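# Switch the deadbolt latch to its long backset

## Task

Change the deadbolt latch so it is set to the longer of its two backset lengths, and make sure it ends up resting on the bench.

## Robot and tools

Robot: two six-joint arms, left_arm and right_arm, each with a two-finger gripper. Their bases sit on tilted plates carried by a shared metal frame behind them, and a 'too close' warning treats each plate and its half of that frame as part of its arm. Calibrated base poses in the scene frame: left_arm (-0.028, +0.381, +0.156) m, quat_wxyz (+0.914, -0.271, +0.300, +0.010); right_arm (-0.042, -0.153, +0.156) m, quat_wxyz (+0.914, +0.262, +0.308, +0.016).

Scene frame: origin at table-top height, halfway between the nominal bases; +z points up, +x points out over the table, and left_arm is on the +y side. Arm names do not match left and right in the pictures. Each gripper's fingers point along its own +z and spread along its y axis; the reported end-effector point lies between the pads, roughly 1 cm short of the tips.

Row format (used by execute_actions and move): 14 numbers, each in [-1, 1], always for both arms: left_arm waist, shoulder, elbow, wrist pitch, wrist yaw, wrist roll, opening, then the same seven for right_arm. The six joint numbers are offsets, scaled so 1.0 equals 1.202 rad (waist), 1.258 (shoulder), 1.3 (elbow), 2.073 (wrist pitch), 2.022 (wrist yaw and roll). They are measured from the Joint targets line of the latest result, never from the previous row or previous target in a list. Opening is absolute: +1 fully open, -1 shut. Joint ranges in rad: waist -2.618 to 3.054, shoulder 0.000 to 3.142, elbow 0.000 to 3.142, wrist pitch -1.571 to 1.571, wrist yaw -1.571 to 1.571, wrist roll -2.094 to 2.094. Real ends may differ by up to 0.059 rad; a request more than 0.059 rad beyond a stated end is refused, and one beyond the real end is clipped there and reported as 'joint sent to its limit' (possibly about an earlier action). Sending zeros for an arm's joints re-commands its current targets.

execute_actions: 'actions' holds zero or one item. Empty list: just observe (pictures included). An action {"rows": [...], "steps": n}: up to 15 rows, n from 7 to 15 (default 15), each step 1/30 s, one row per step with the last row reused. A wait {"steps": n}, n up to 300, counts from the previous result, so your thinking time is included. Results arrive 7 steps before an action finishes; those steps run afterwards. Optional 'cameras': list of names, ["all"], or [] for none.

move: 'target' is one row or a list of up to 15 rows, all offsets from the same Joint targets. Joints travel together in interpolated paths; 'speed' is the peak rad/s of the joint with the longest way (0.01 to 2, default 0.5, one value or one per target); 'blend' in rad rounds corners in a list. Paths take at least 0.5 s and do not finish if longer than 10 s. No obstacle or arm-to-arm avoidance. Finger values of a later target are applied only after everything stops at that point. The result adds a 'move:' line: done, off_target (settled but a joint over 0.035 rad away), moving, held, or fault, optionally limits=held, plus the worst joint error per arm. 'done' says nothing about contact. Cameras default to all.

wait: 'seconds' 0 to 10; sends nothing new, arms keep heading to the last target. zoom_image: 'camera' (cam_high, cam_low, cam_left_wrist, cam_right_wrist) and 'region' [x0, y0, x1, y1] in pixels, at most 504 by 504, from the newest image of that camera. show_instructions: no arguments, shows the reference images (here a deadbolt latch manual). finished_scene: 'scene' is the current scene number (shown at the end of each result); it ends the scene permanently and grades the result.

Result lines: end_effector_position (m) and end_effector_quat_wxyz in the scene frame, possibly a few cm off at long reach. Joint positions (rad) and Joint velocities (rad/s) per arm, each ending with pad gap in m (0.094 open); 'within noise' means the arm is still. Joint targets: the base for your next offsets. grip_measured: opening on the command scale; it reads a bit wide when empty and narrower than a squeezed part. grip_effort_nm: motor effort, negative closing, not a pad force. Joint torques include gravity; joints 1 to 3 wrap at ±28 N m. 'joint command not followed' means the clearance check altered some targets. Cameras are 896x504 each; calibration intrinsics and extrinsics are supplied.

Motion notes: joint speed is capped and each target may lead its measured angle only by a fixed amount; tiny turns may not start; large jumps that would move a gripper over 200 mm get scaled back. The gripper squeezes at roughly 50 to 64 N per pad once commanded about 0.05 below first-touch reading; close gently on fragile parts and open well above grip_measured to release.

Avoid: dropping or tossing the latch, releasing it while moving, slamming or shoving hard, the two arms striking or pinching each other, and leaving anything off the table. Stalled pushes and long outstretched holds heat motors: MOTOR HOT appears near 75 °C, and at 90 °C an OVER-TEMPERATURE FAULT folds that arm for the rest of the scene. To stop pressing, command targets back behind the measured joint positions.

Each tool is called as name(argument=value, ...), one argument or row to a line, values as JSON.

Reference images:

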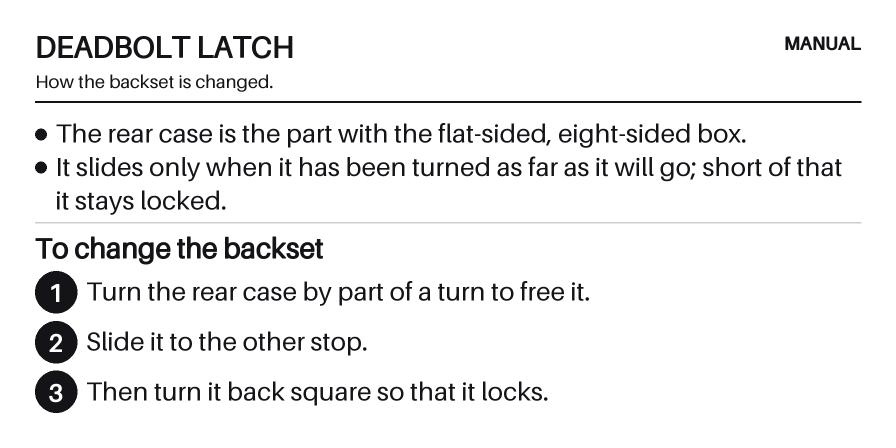

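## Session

execute_actions(
  actions=[],
)

zoom_image(
  camera="cam_high",
  region=[330, 130, 630, 330],
)

Scene clock: 0.00 s of 4900.00 s.
left_arm: end_effector_position=(+0.4447, +0.1956, +0.3011) grip_measured=-0.985 grip_effort_nm=n/a end_effector_quat_wxyz=(+0.400, +0.503, +0.542, -0.542) | right_arm: end_effector_position=(-0.0519, -0.6557, +0.2041) grip_measured=+1.000 grip_effort_nm=n/a end_effector_quat_wxyz=(-0.005, +0.673, +0.357, -0.647)
Joint positions: left_arm=[-0.512 1.769 1.729 -0.882 0.679 1.168 0.001] | right_arm=[-1.59 1.478 1.2 -0.306 0.769 0.77 0.094]
Joint velocities: within noise
Joint torques (N m): no reading
Motor temperatures (°C): left_arm=[30 31 28 28 27 27 26] | right_arm=[30 36 33 29 28 26 29]
Heat: left arm: 31 °C; right arm: 36 °C.
Joint targets: left_arm=[-0.527 1.760 1.736 -0.884 0.697 1.169] | right_arm=[-1.600 1.471 1.205 -0.308 0.785 0.772]
camera_calibration:
cam_left_wrist: T_world_to_cam=[[-0.982494, 0.0926874, 0.1616, 0.371709], [-0.0879937, 0.533692, -0.841089, 0.225048], [-0.164203, -0.840584, -0.516193, 0.47865], [0, 0, 0, 1]] pos_world=[0.4636, 0.247787, 0.376293]
cam_right_wrist: T_world_to_cam=[[-0.481567, 0.746211, 0.459634, 0.372917], [0.292029, 0.631105, -0.718628, 0.614063], [-0.826324, -0.211841, -0.521835, 0.013251], [0, 0, 0, 1]] pos_world=[0.0112096, -0.663006, 0.276792]

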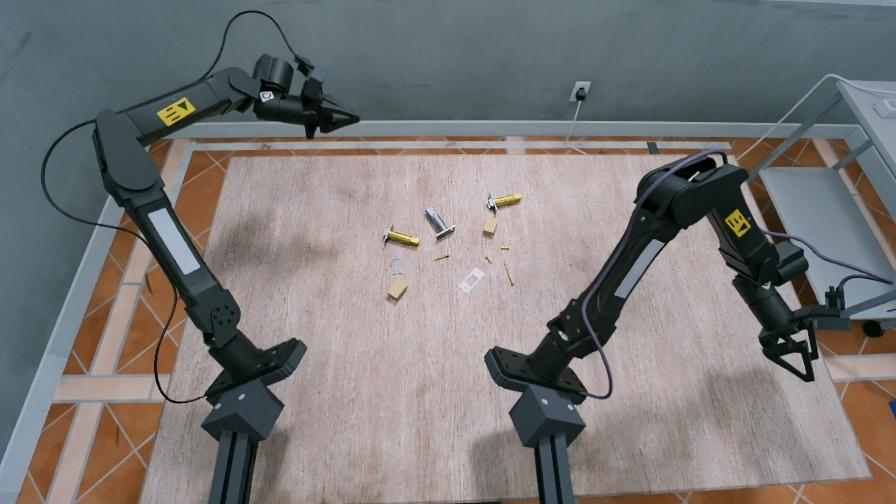

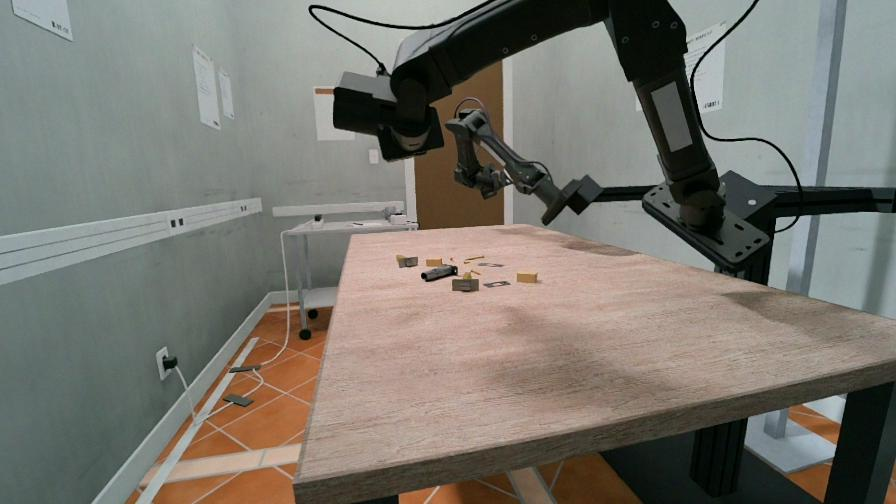

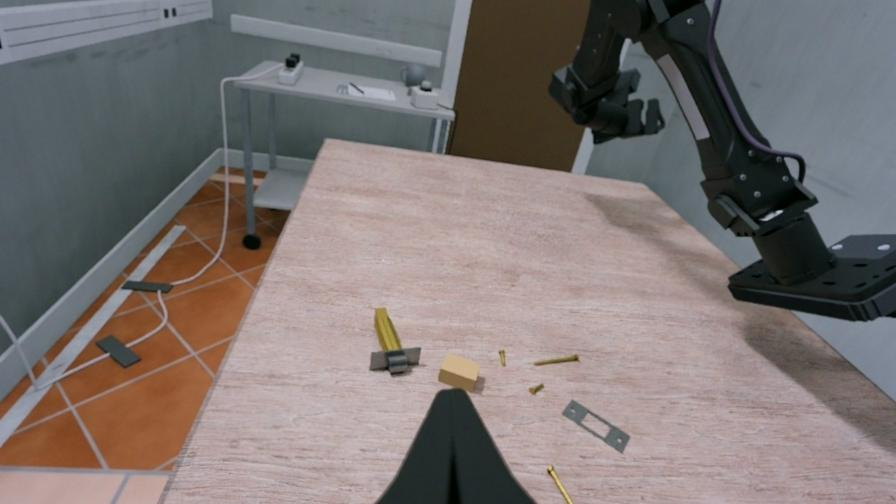

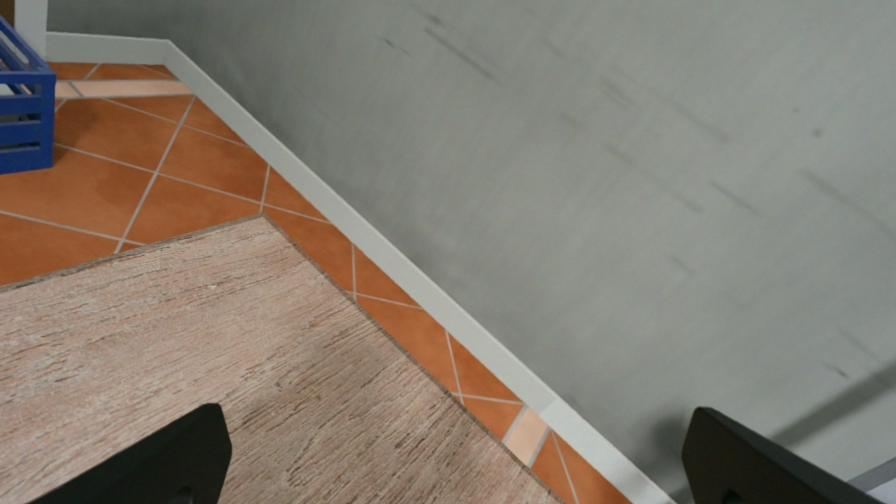

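Scaled by 1.680 from the camera's 896x504 image, which has a finer 1280x720 frame.

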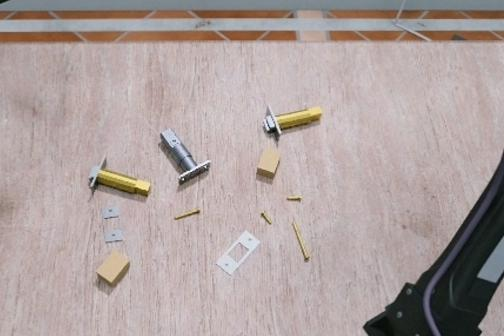

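zoom_image(
  camera="cam_high",
  region=[375, 185, 475, 255],
)

zoom_image(
  camera="cam_low",
  region=[390, 245, 490, 300],
)

Scaled by 5.040 from the camera's 896x504 image, which has a finer 1280x720 frame.

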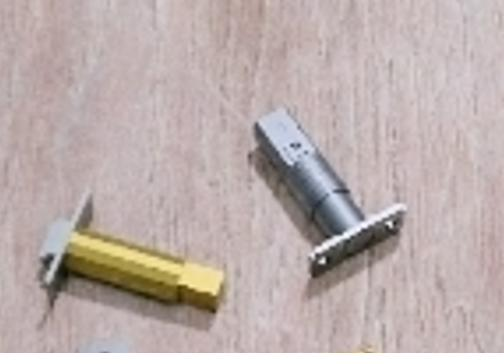

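Scaled by 5.040 from the camera's 896x504 image, which has a finer 1280x720 frame.

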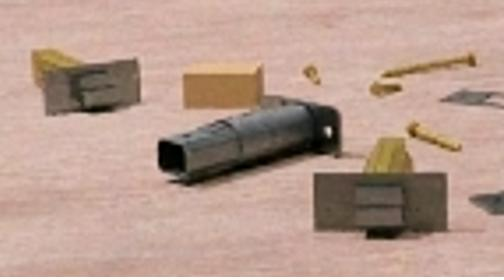

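move(
  target=[0.0973,-0.3816,-0.989,0.74,-0.0317,-0.919,0.0,0.998,-0.0167,0.519,-0.4544,-0.19,-0.085,0.5],
  speed=1.2,
  cameras=["cam_high"],
)

Scene clock: 9.13 s of 4900.00 s.
left_arm: end_effector_position=(+0.3576, +0.2249, +0.2342) grip_measured=-0.002 grip_effort_nm=0.129 end_effector_quat_wxyz=(+0.153, -0.186, +0.671, -0.701) | right_arm: end_effector_position=(+0.3721, -0.4354, +0.1262) grip_measured=+0.502 grip_effort_nm=-0.061 end_effector_quat_wxyz=(-0.040, +0.498, +0.862, -0.089)
Joint positions: left_arm=[-0.411 1.303 0.454 0.637 0.625 -0.689 0.047] | right_arm=[-0.404 1.478 1.851 -1.236 0.408 0.61 0.071]
Joint velocities: within noise
Joint torques (N m): left_arm=[-2.89 -6.39 3.37 1.17 0.54 0.06] | right_arm=[1.28 -12.98 7.79 -0.18 0.02 -0.1]
Motor temperatures (°C): left_arm=[31 32 28 28 27 27 27] | right_arm=[30 39 34 29 28 26 29]
Heat: left arm: 32 °C; right arm: 39 °C.
Joint targets: left_arm=[-0.410 1.280 0.450 0.650 0.633 -0.689] | right_arm=[-0.400 1.450 1.880 -1.250 0.401 0.601]
Kept back: nothing.
move: done
Images, in order (width x height): cam_high 896x504.

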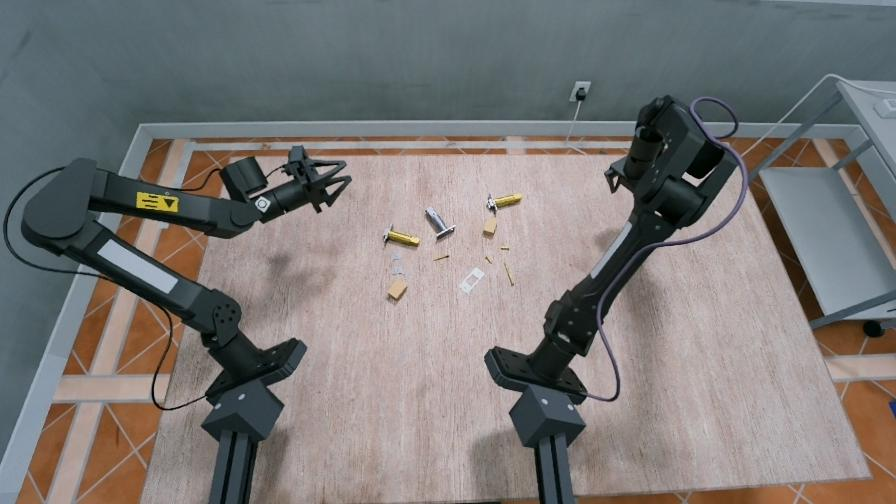

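move(
  target=[0,0,0,0,0,0,0.0,0.998,0.592,0.0908,-0.0584,0.217,-0.142,0.5],
  speed=1.1,
)

zoom_image(
  camera="cam_right_wrist",
  region=[300, 50, 700, 450],
)

Scene clock: 11.50 s of 4900.00 s.
left_arm: end_effector_position=(+0.3578, +0.2250, +0.2342) grip_measured=-0.002 grip_effort_nm=0.125 end_effector_quat_wxyz=(+0.153, -0.187, +0.671, -0.701) | right_arm: end_effector_position=(+0.3859, +0.0353, +0.1418) grip_measured=+0.502 grip_effort_nm=-0.061 end_effector_quat_wxyz=(-0.020, -0.261, +0.965, -0.009)
Joint positions: left_arm=[-0.411 1.303 0.454 0.637 0.624 -0.69 0.047] | right_arm=[0.794 2.196 1.975 -1.357 0.825 0.324 0.071]
Joint velocities: within noise
Joint torques (N m): left_arm=[-2.93 -6.35 3.3 1.21 0.53 0] | right_arm=[7.82 -7.42 5.74 -0.16 0.14 -0.12]
Motor temperatures (°C): left_arm=[31 32 28 29 27 27 27] | right_arm=[30 40 34 29 28 26 29]
Heat: left arm: 32 °C; right arm: 40 °C.
Joint targets: left_arm=[-0.410 1.280 0.450 0.650 0.633 -0.689] | right_arm=[0.799 2.195 1.997 -1.371 0.840 0.313]
Kept back: nothing.
move: done
camera_calibration:
cam_left_wrist: T_world_to_cam=[[0.0159865, 0.0384475, 0.999133, -0.246777], [-0.999436, -0.0288862, 0.0171029, 0.397134], [0.0295187, -0.998843, 0.0379641, 0.291036], [0, 0, 0, 1]] pos_world=[0.392265, 0.311659, 0.228722]
cam_right_wrist: T_world_to_cam=[[0.495568, -0.868569, -0.000810798, -0.158027], [-0.768247, -0.438764, 0.466135, 0.284297], [-0.405226, -0.230379, -0.884713, 0.378469], [0, 0, 0, 1]] pos_world=[0.450089, 0.0746734, 0.202187]

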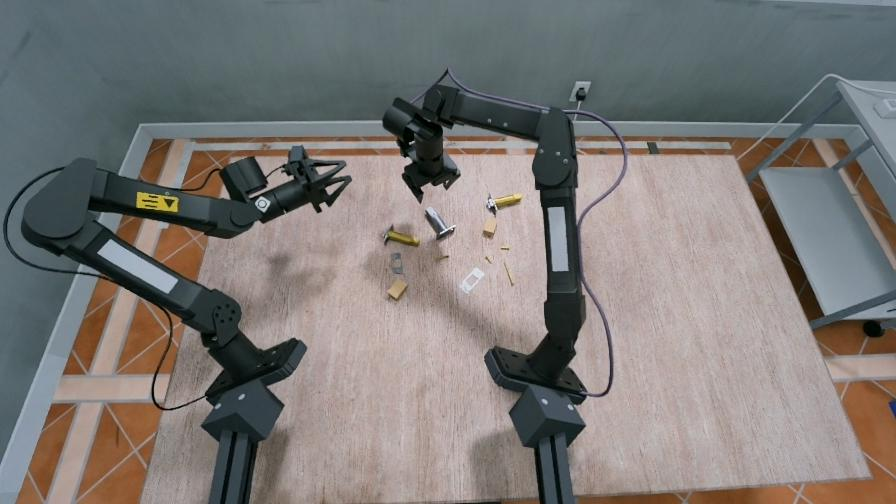

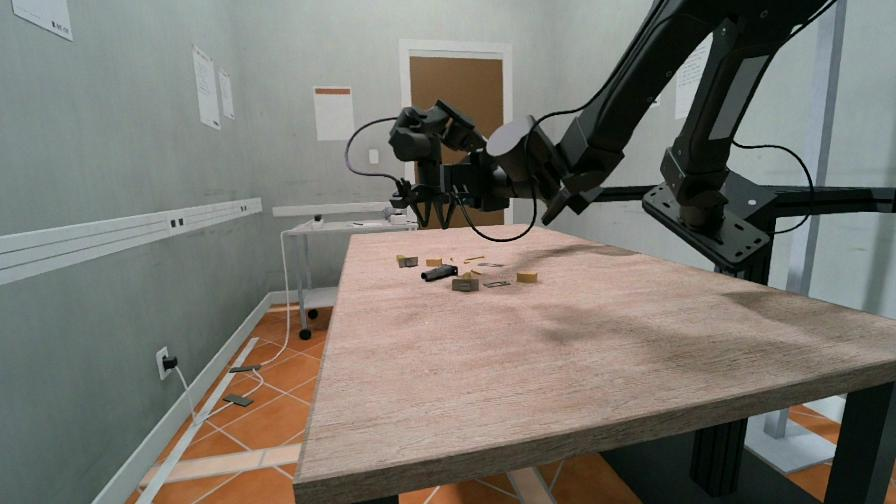

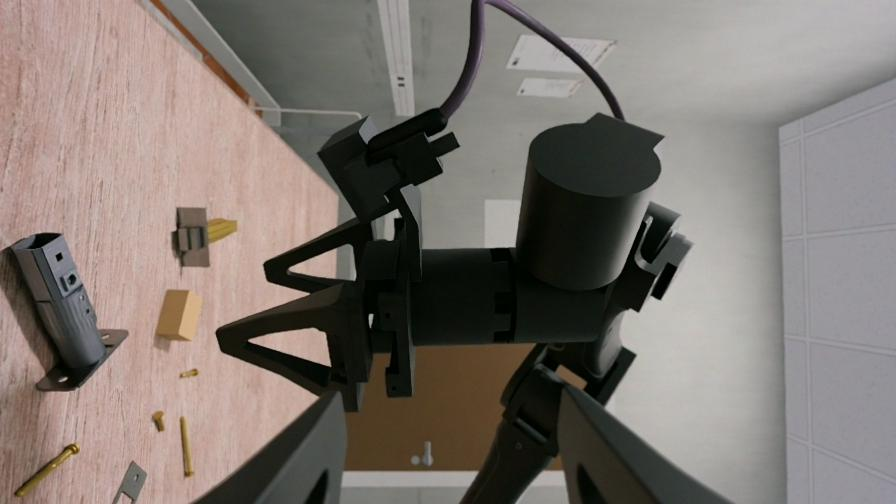

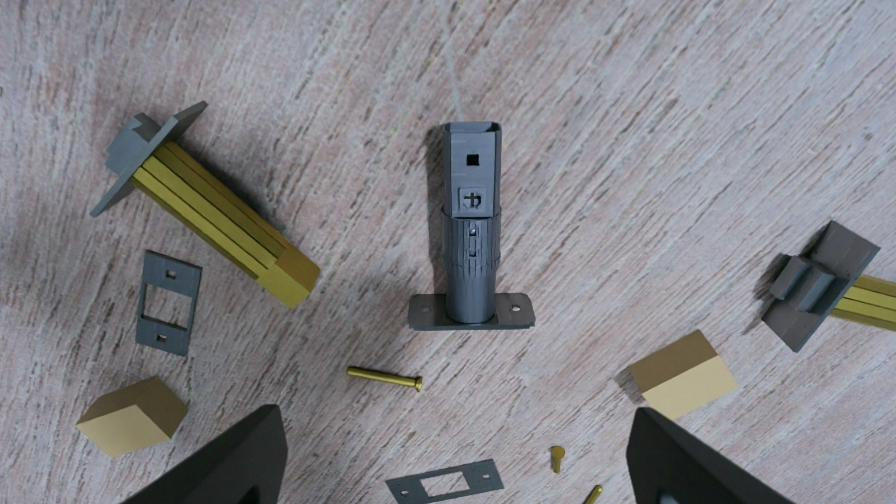

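Scaled by 1.260 from the camera's 896x504 image, which has a finer 1280x720 frame.

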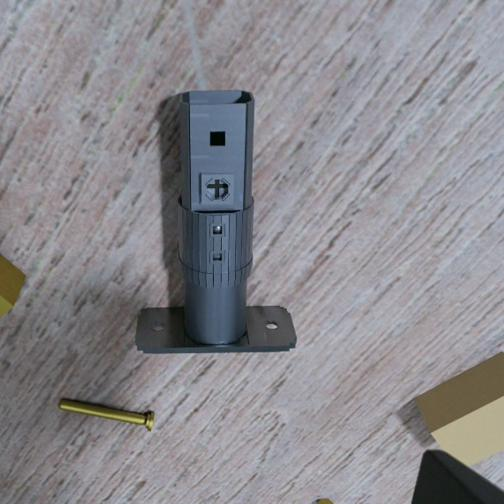

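move(
  target=[0,0,0,0,0,0,0.0,-0.1381,0.0175,-0.1831,0.2359,-0.0213,-0.1548,0.0],
  speed=0.5,
  cameras=["cam_right_wrist","cam_left_wrist"],
)

Scene clock: 15.03 s of 4900.00 s.
left_arm: end_effector_position=(+0.3578, +0.2250, +0.2342) grip_measured=-0.002 grip_effort_nm=0.115 end_effector_quat_wxyz=(+0.153, -0.187, +0.671, -0.701) | right_arm: end_effector_position=(+0.4048, +0.0365, +0.0523) grip_measured=+0.002 grip_effort_nm=-0.061 end_effector_quat_wxyz=(+0.003, -0.269, +0.963, -0.001)
Joint positions: left_arm=[-0.411 1.303 0.454 0.637 0.624 -0.69 0.047] | right_arm=[0.626 2.202 1.772 -0.897 0.809 0.011 0.047]
Joint velocities: within noise
Joint torques (N m): left_arm=[-2.88 -6.41 3.32 1.18 0.53 0.01] | right_arm=[7.94 -6.99 2.65 0.2 -0.14 -0.12]
Motor temperatures (°C): left_arm=[31 32 28 29 27 27 27] | right_arm=[31 40 34 29 28 26 29]
Heat: left arm: 32 °C; right arm: 40 °C.
Joint targets: left_arm=[-0.410 1.280 0.450 0.650 0.633 -0.689] | right_arm=[0.634 2.216 1.760 -0.882 0.797 0.000]
Kept back: nothing.
move: done
camera_calibration:
cam_left_wrist: T_world_to_cam=[[0.0159865, 0.0384475, 0.999133, -0.246777], [-0.999436, -0.0288862, 0.0171029, 0.397134], [0.0295187, -0.998843, 0.0379641, 0.291036], [0, 0, 0, 1]] pos_world=[0.392265, 0.311659, 0.228722]
cam_right_wrist: T_world_to_cam=[[0.509725, -0.860317, -0.00585952, -0.172227], [-0.778605, -0.464188, 0.422261, 0.34847], [-0.365998, -0.210674, -0.906456, 0.291735], [0, 0, 0, 1]] pos_world=[0.465883, 0.0750468, 0.11629]
Images, in order (width x height): cam_left_wrist 896x504, cam_right_wrist 896x504.

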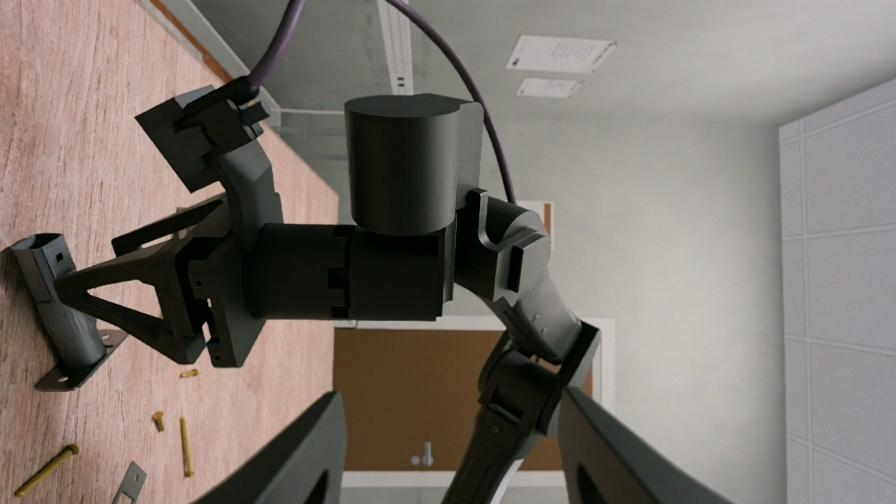

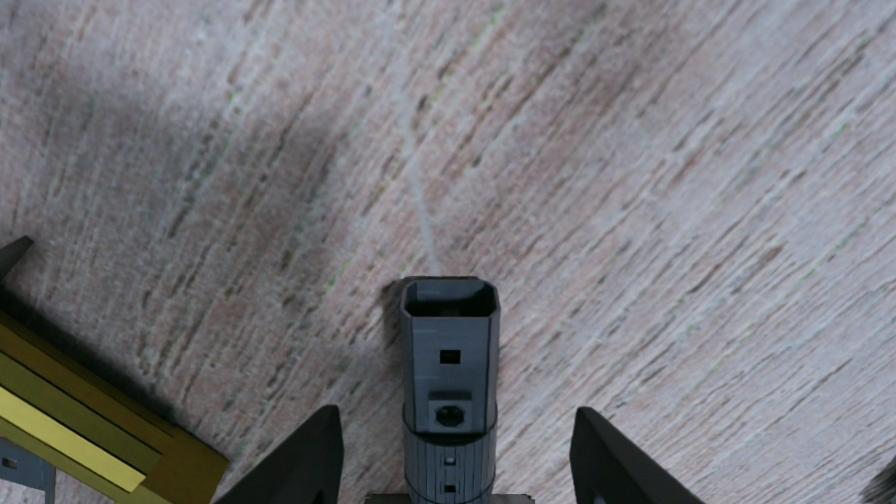

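move(
  target=[0,0,0,0,0,0,0.0,-0.0441,0.027,-0.0477,0.068,-0.0084,-0.0351,0.0],
  speed=0.15,
  cameras=["cam_right_wrist","cam_left_wrist"],
)

zoom_image(
  camera="cam_left_wrist",
  region=[0, 200, 300, 450],
)

Scene clock: 17.53 s of 4900.00 s.
left_arm: end_effector_position=(+0.3579, +0.2250, +0.2343) grip_measured=-0.002 grip_effort_nm=0.125 end_effector_quat_wxyz=(+0.153, -0.187, +0.671, -0.701) | right_arm: end_effector_position=(+0.4001, +0.0396, +0.0181) grip_measured=+0.002 grip_effort_nm=-0.056 end_effector_quat_wxyz=(+0.002, -0.270, +0.963, +0.001)
Joint positions: left_arm=[-0.411 1.303 0.454 0.638 0.624 -0.691 0.047] | right_arm=[0.577 2.233 1.711 -0.756 0.793 -0.06 0.047]
Joint velocities: left_arm=[-0.007 -0.002 0.002 -0.154 -0.037 0.051 0.001] | right_arm=[within noise]
Joint torques (N m): left_arm=[-2.84 -6.41 3.3 1.17 0.53 0.03] | right_arm=[7.6 -6.91 2.36 0.22 -0.15 -0.12]
Motor temperatures (°C): left_arm=[31 32 28 29 27 27 27] | right_arm=[32 40 34 29 28 26 29]
Heat: left arm: 32 °C; right arm: 40 °C.
Joint targets: left_arm=[-0.410 1.280 0.450 0.650 0.633 -0.689] | right_arm=[0.581 2.251 1.698 -0.741 0.780 -0.071]
Kept back: nothing.
move: done
camera_calibration:
cam_left_wrist: T_world_to_cam=[[0.0160379, 0.0386909, 0.999123, -0.246899], [-0.999428, -0.0291264, 0.0171708, 0.397228], [0.0297652, -0.998827, 0.0382016, 0.290917], [0, 0, 0, 1]] pos_world=[0.392301, 0.311698, 0.228748]
cam_right_wrist: T_world_to_cam=[[0.51287, -0.858415, -0.00940155, -0.168614], [-0.776211, -0.468378, 0.422041, 0.35986], [-0.36669, -0.209154, -0.906528, 0.259904], [0, 0, 0, 1]] pos_world=[0.461109, 0.0781697, 0.0821495]
Images, in order (width x height): cam_left_wrist 896x504, cam_right_wrist 896x504.

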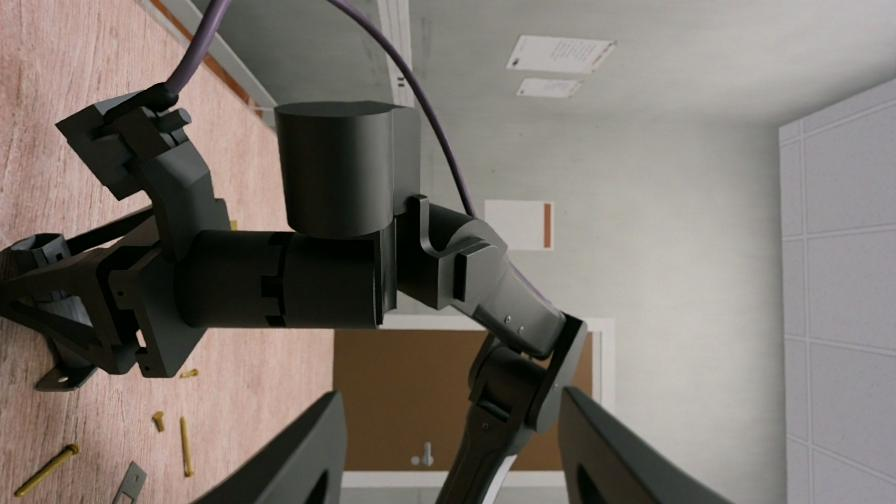

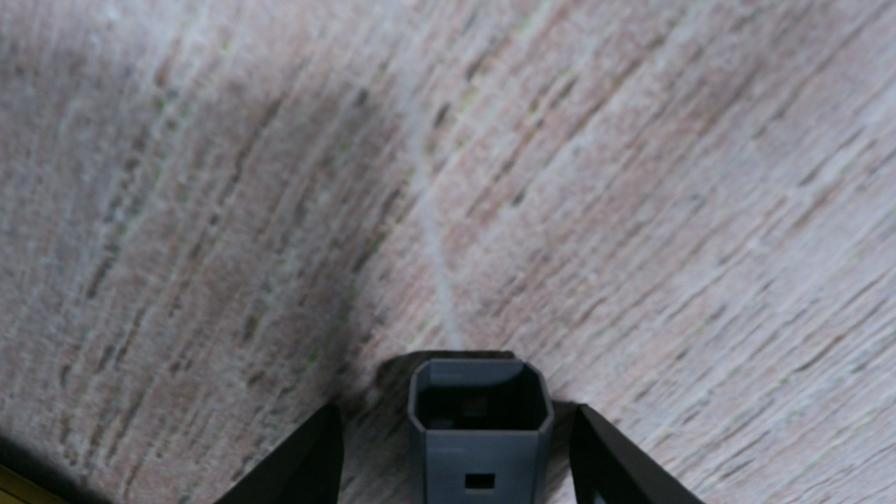

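Scaled by 1.680 from the camera's 896x504 image, which has a finer 1280x720 frame.

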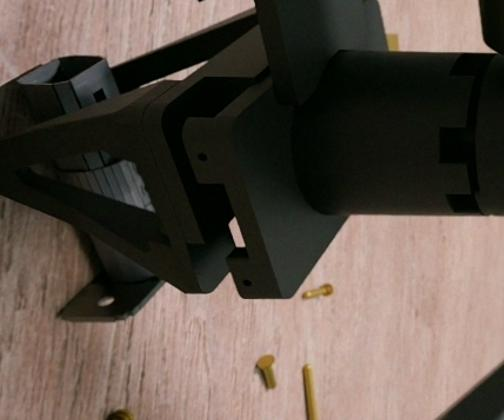

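execute_actions(
  actions=[
    {"rows":[[0,0,0,0,0,0,0,0,0,0,0,0,0,-0.1],[0,0,0,0,0,0,0,0,0,0,0,0,0,-0.18],[0,0,0,0,0,0,0,0,0,0,0,0,0,-0.24],[0,0,0,0,0,0,0,0,0,0,0,0,0,-0.29],[0,0,0,0,0,0,0,0,0,0,0,0,0,-0.33],[0,0,0,0,0,0,0,0,0,0,0,0,0,-0.36],[0,0,0,0,0,0,0,0,0,0,0,0,0,-0.39],[0,0,0,0,0,0,0,0,0,0,0,0,0,-0.42],[0,0,0,0,0,0,0,0,0,0,0,0,0,-0.45],[0,0,0,0,0,0,0,0,0,0,0,0,0,-0.48],[0,0,0,0,0,0,0,0,0,0,0,0,0,-0.51],[0,0,0,0,0,0,0,0,0,0,0,0,0,-0.54],[0,0,0,0,0,0,0,0,0,0,0,0,0,-0.58],[0,0,0,0,0,0,0,0,0,0,0,0,0,-0.64],[0,0,0,0,0,0,0,0,0,0,0,0,0,-0.75]],"steps":15},
  ],
)

wait(
  seconds=0.5,
  cameras=["cam_right_wrist"],
)

Scene clock: 18.53 s of 4900.00 s.
left_arm: end_effector_position=(+0.3579, +0.2250, +0.2343) grip_measured=-0.002 grip_effort_nm=0.120 end_effector_quat_wxyz=(+0.153, -0.187, +0.671, -0.701) | right_arm: end_effector_position=(+0.4003, +0.0397, +0.0181) grip_measured=-0.398 grip_effort_nm=0.007 end_effector_quat_wxyz=(+0.003, -0.270, +0.963, +0.001)
Joint positions: left_arm=[-0.411 1.303 0.454 0.638 0.624 -0.691 0.047] | right_arm=[0.577 2.233 1.711 -0.755 0.793 -0.06 0.028]
Joint velocities: left_arm=[within noise] | right_arm=[0.007 -0.007 -0.012 -0.007 0.007 -0.022 -0.044]
Joint torques (N m): left_arm=[-2.89 -6.49 3.4 1.21 0.53 0.03] | right_arm=[7.61 -6.91 2.37 0.18 -0.15 -0.11]
Motor temperatures (°C): left_arm=[31 32 28 29 27 27 26] | right_arm=[32 40 34 29 28 26 29]
Heat: left arm: 32 °C; right arm: 40 °C.
Joint targets: left_arm=[-0.410 1.280 0.450 0.650 0.633 -0.689] | right_arm=[0.581 2.251 1.698 -0.741 0.780 -0.071]
Steps of this call (1-22: nothing new was sent; 23-30: this action's first 8). Readings (joint positions of left_arm | right_arm):
23: [-0.411 1.303 0.454 0.638 0.624 -0.691] | [0.577 2.233 1.711 -0.755 0.793 -0.060]
24: [-0.411 1.303 0.454 0.638 0.624 -0.691] | [0.577 2.233 1.711 -0.755 0.793 -0.060]
26: [-0.411 1.303 0.454 0.638 0.624 -0.691] | [0.577 2.233 1.711 -0.755 0.793 -0.060]
30: the state above

Scene clock: 19.27 s of 4900.00 s.
left_arm: end_effector_position=(+0.3579, +0.2250, +0.2343) grip_measured=-0.002 grip_effort_nm=0.120 end_effector_quat_wxyz=(+0.153, -0.187, +0.671, -0.701) | right_arm: end_effector_position=(+0.4004, +0.0398, +0.0181) grip_measured=-0.552 grip_effort_nm=-0.989 end_effector_quat_wxyz=(+0.003, -0.271, +0.963, +0.002)
Joint positions: left_arm=[-0.411 1.303 0.454 0.638 0.624 -0.691 0.047] | right_arm=[0.577 2.233 1.711 -0.754 0.792 -0.061 0.021]
Joint velocities: within noise
Joint torques (N m): left_arm=[-2.81 -6.52 3.38 1.19 0.52 0.02] | right_arm=[7.6 -6.93 2.37 0.19 -0.15 -0.11]
Motor temperatures (°C): left_arm=[31 32 28 30 27 27 26] | right_arm=[32 40 34 29 28 26 29]
Heat: left arm: 32 °C; right arm: 40 °C.
Joint targets: left_arm=[-0.410 1.280 0.450 0.650 0.633 -0.689] | right_arm=[0.581 2.251 1.698 -0.741 0.780 -0.071]
Steps of this call (1-7: your previous action's last 7; 8-15: toward your last target; 16-22: nothing new was sent). Readings (joint positions of left_arm | right_arm):
1: [-0.411 1.303 0.454 0.638 0.624 -0.691] | [0.577 2.233 1.711 -0.755 0.793 -0.060]
2: [-0.411 1.303 0.454 0.638 0.624 -0.691] | [0.577 2.233 1.711 -0.755 0.793 -0.060]
4: [-0.411 1.303 0.454 0.638 0.624 -0.691] | [0.577 2.233 1.711 -0.754 0.793 -0.061]
8: [-0.411 1.303 0.454 0.638 0.624 -0.691] | [0.577 2.233 1.711 -0.754 0.792 -0.061]
22: the state above
All arms were judged still, so your last target was given up. Each gripper or tool keeps its last command.
camera_calibration:
cam_right_wrist: T_world_to_cam=[[0.513023, -0.85832, -0.00971303, -0.168625], [-0.776556, -0.468915, 0.420809, 0.360382], [-0.365743, -0.208342, -0.907097, 0.259663], [0, 0, 0, 1]] pos_world=[0.461336, 0.0783532, 0.08225]
Images, in order (width x height): cam_right_wrist 896x504.

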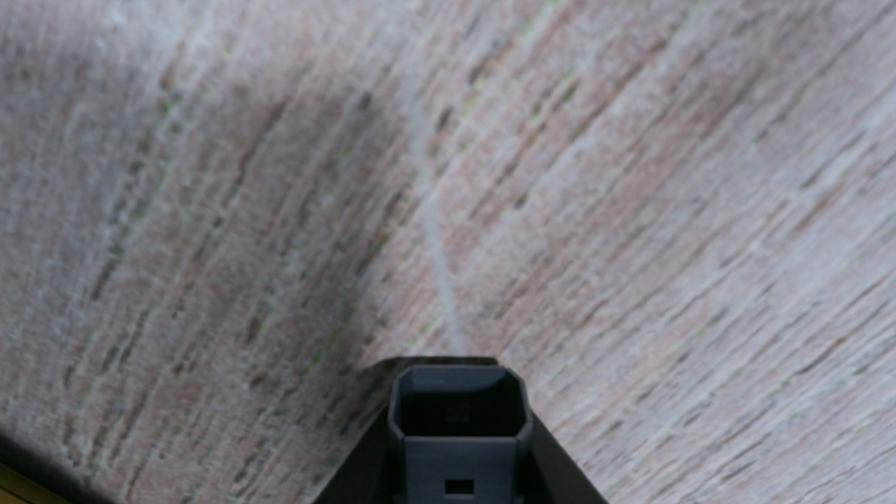

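move(
  target=[
    [0,0,0,0,0,0,0.0,0.0433,-0.027,0.0592,-0.0767,0.0148,0.035,-0.75],
    [-0.0383,0.65,0.0627,0.337,-0.0237,0.0341,0.0,0.1739,-0.1161,0.1785,-0.2668,0.0317,0.952,-0.75],
  ],
  speed=[0.2,0.7],
)

zoom_image(
  camera="cam_low",
  region=[380, 150, 560, 290],
)

Scene clock: 24.97 s of 4900.00 s.
left_arm: end_effector_position=(+0.3353, +0.1327, +0.1311) grip_measured=-0.002 grip_effort_nm=0.125 end_effector_quat_wxyz=(+0.171, -0.174, +0.685, -0.686) | right_arm: end_effector_position=(+0.3952, +0.0203, +0.1348) grip_measured=-0.552 grip_effort_nm=-0.984 end_effector_quat_wxyz=(-0.002, +0.509, +0.860, -0.012)
Joint positions: left_arm=[-0.431 2.082 0.524 1.335 0.577 -0.635 0.047] | right_arm=[0.756 2.135 1.905 -1.276 0.831 1.843 0.021]
Joint velocities: within noise
Joint torques (N m): left_arm=[-7.46 -4.85 1.61 1.2 0.53 0.17] | right_arm=[9.77 -9.85 5.97 -0.18 0.13 0.11]
Motor temperatures (°C): left_arm=[31 32 28 30 27 27 26] | right_arm=[33 40 34 29 28 26 29]
Heat: left arm: 32 °C; right arm: 40 °C.
Joint targets: left_arm=[-0.456 2.097 0.532 1.348 0.585 -0.620] | right_arm=[0.790 2.104 1.930 -1.294 0.844 1.854]
Kept back: nothing.
move: done
camera_calibration:
cam_left_wrist: T_world_to_cam=[[-0.0158815, -0.0124547, 0.999796, -0.122532], [-0.999196, -0.0366172, -0.0163281, 0.379118], [0.0368131, -0.999252, -0.0118631, 0.207544], [0, 0, 0, 1]] pos_world=[0.369227, 0.219745, 0.13116]
cam_right_wrist: T_world_to_cam=[[-0.881093, -0.472732, 0.0141229, 0.358346], [-0.424102, 0.802968, 0.418784, 0.133238], [-0.209313, 0.362998, -0.907976, 0.286244], [0, 0, 0, 1]] pos_world=[0.432157, -0.04149, 0.199044]

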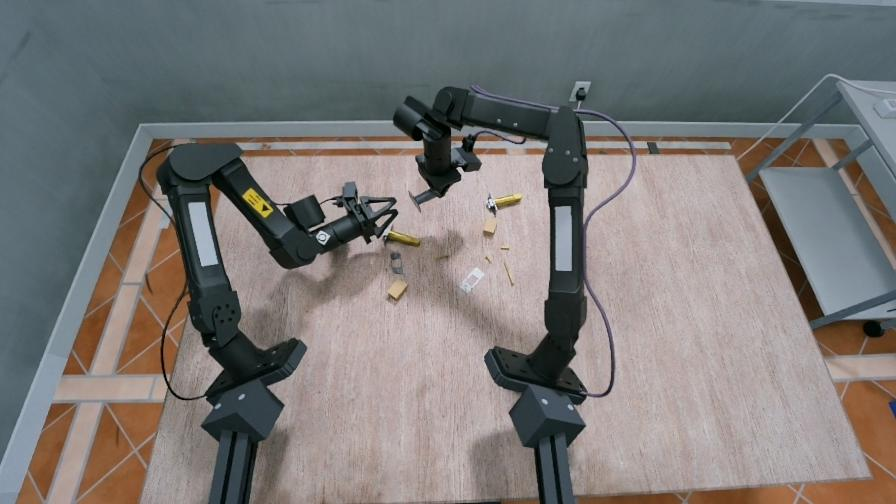

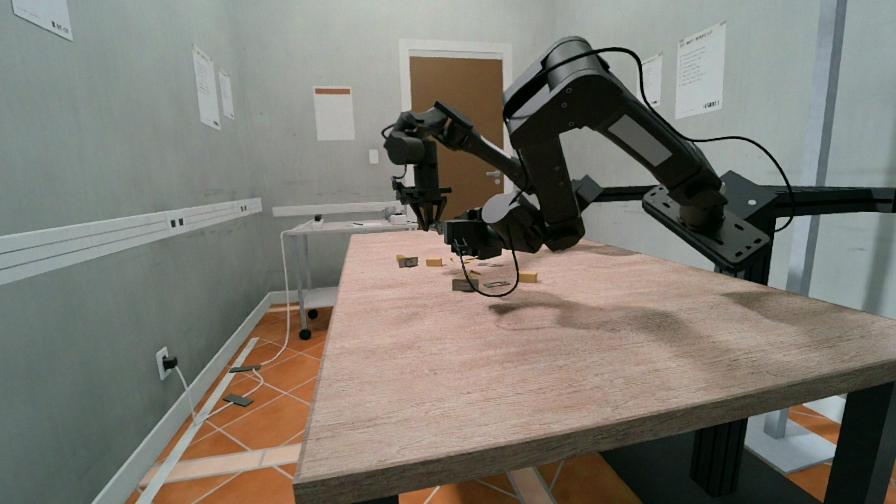

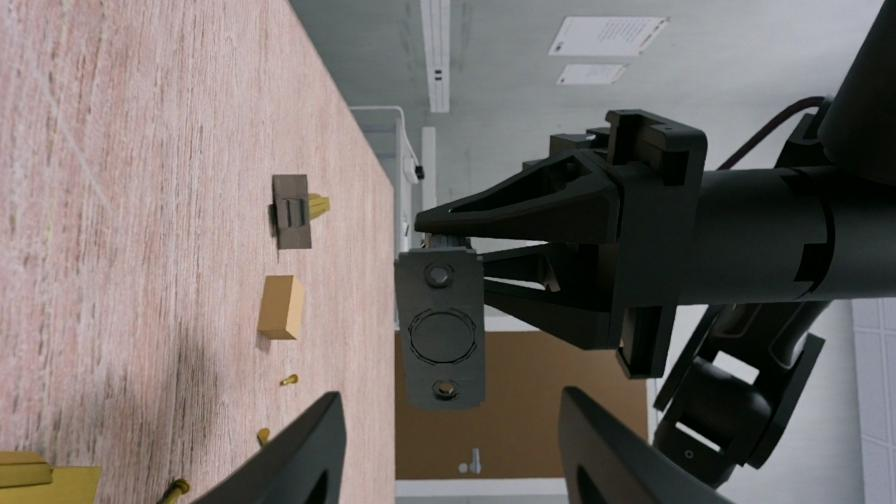

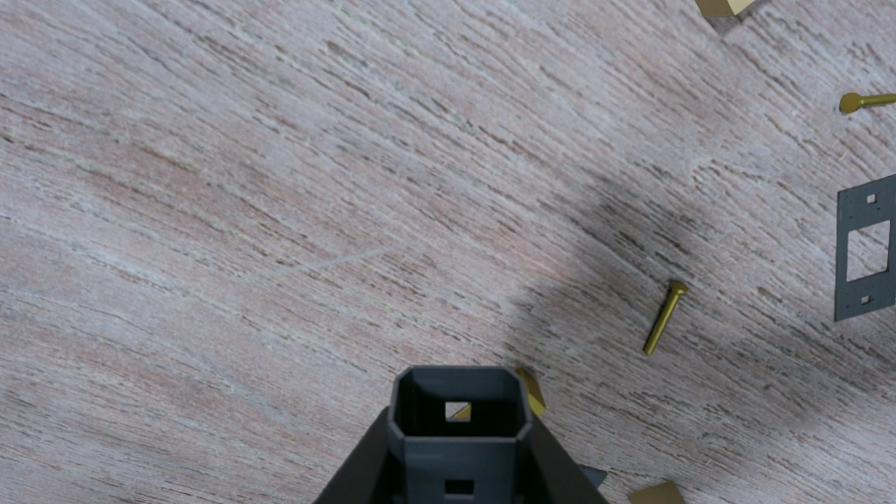

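Scaled by 2.800 from the camera's 896x504 image, which has a finer 1280x720 frame.

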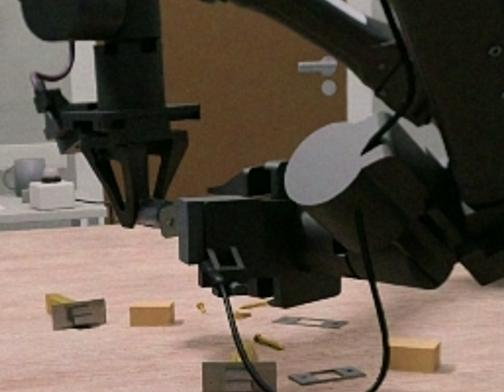

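move(
  target=[-0.0462,0.0756,0.073,0.0075,-0.0265,-0.03,0.0,0,0,0,0,0,0,-0.75],
  speed=0.2,
  cameras=["cam_left_wrist"],
)

zoom_image(
  camera="cam_left_wrist",
  region=[300, 200, 600, 504],
)

Scene clock: 27.73 s of 4900.00 s.
left_arm: end_effector_position=(+0.3448, +0.1051, +0.1295) grip_measured=-0.002 grip_effort_nm=0.129 end_effector_quat_wxyz=(+0.165, -0.185, +0.680, -0.690) | right_arm: end_effector_position=(+0.3951, +0.0203, +0.1348) grip_measured=-0.552 grip_effort_nm=-0.989 end_effector_quat_wxyz=(-0.002, +0.510, +0.860, -0.012)
Joint positions: left_arm=[-0.486 2.175 0.62 1.351 0.524 -0.681 0.047] | right_arm=[0.756 2.135 1.905 -1.276 0.831 1.844 0.021]
Joint velocities: within noise
Joint torques (N m): left_arm=[-8.13 -5.01 1.81 1.23 0.49 -0.01] | right_arm=[9.77 -9.85 5.96 -0.18 0.14 0.11]
Motor temperatures (°C): left_arm=[31 32 28 30 27 27 26] | right_arm=[34 41 34 29 28 26 30]
Heat: left arm: 32 °C; right arm: 41 °C.
Joint targets: left_arm=[-0.511 2.192 0.627 1.364 0.532 -0.681] | right_arm=[0.790 2.104 1.930 -1.294 0.844 1.854]
Kept back: nothing.
move: done
camera_calibration:
cam_left_wrist: T_world_to_cam=[[0.00402437, 0.00620982, 0.999973, -0.129964], [-0.999038, -0.0436318, 0.00429156, 0.385565], [0.0436573, -0.999028, 0.00602826, 0.174896], [0, 0, 0, 1]] pos_world=[0.378082, 0.192356, 0.127252]
Images, in order (width x height): cam_left_wrist 896x504.

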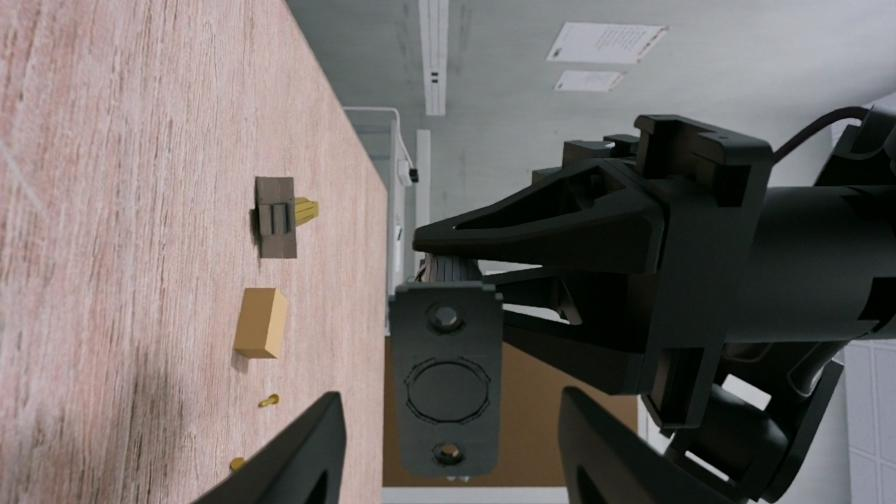

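Scaled by 1.658 from the camera's 896x504 image, which has a finer 1280x720 frame.

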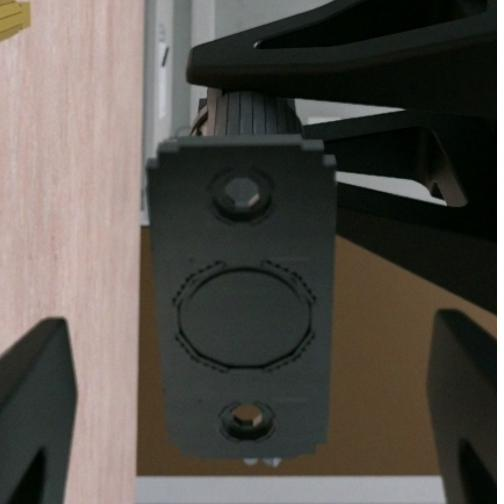

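move(
  target=[-0.0378,0.0641,0.059,0.0065,-0.022,-0.0035,0.0,0,0,0,0,0,0,-0.75],
  speed=0.1,
  cameras=["cam_left_wrist"],
)

zoom_image(
  camera="cam_left_wrist",
  region=[300, 200, 600, 504],
)

Scene clock: 29.73 s of 4900.00 s.
left_arm: end_effector_position=(+0.3484, +0.0815, +0.1269) grip_measured=-0.002 grip_effort_nm=0.120 end_effector_quat_wxyz=(+0.168, -0.185, +0.680, -0.690) | right_arm: end_effector_position=(+0.3951, +0.0203, +0.1348) grip_measured=-0.552 grip_effort_nm=-0.984 end_effector_quat_wxyz=(-0.002, +0.510, +0.860, -0.012)
Joint positions: left_arm=[-0.53 2.255 0.696 1.364 0.48 -0.689 0.047] | right_arm=[0.756 2.135 1.905 -1.276 0.831 1.844 0.021]
Joint velocities: within noise
Joint torques (N m): left_arm=[-8.85 -5.33 1.98 1.21 0.54 0.02] | right_arm=[9.76 -9.85 5.96 -0.17 0.13 0.11]
Motor temperatures (°C): left_arm=[31 32 28 30 27 27 26] | right_arm=[34 41 34 29 28 26 30]
Heat: left arm: 32 °C; right arm: 41 °C.
Joint targets: left_arm=[-0.557 2.273 0.703 1.377 0.487 -0.688] | right_arm=[0.790 2.104 1.930 -1.294 0.844 1.854]
Kept back: nothing.
move: done
camera_calibration:
cam_left_wrist: T_world_to_cam=[[-0.000154004, 0.00481046, 0.999988, -0.125636], [-0.99885, -0.0479496, 0.0000768337, 0.388978], [0.0479495, -0.998838, 0.00481232, 0.149876], [0, 0, 0, 1]] pos_world=[0.381325, 0.168958, 0.124883]
Images, in order (width x height): cam_left_wrist 896x504.

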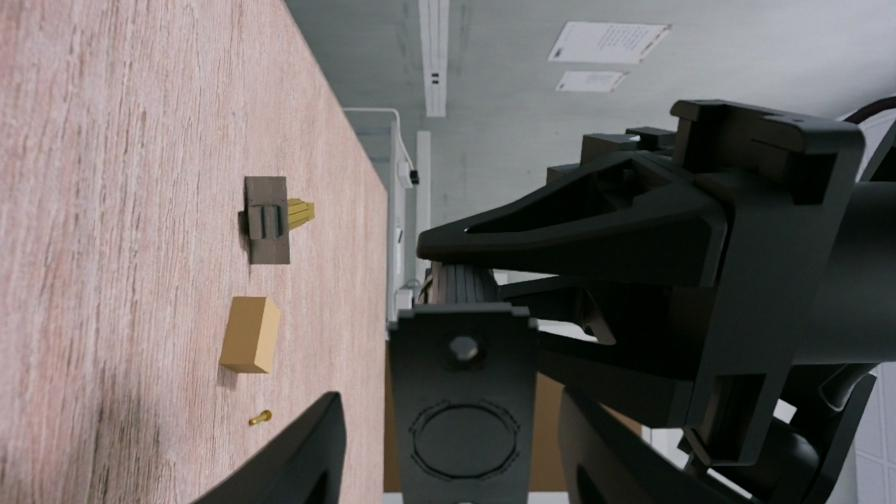

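Scaled by 1.658 from the camera's 896x504 image, which has a finer 1280x720 frame.

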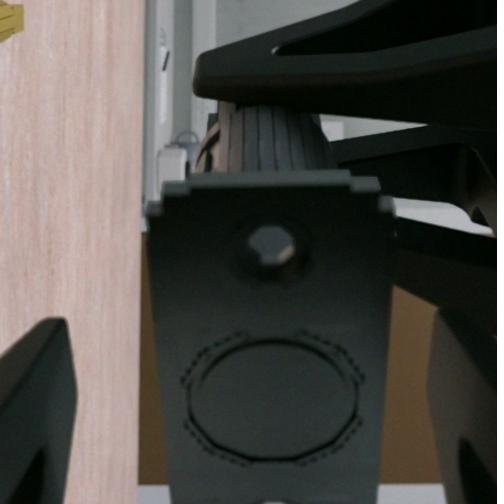

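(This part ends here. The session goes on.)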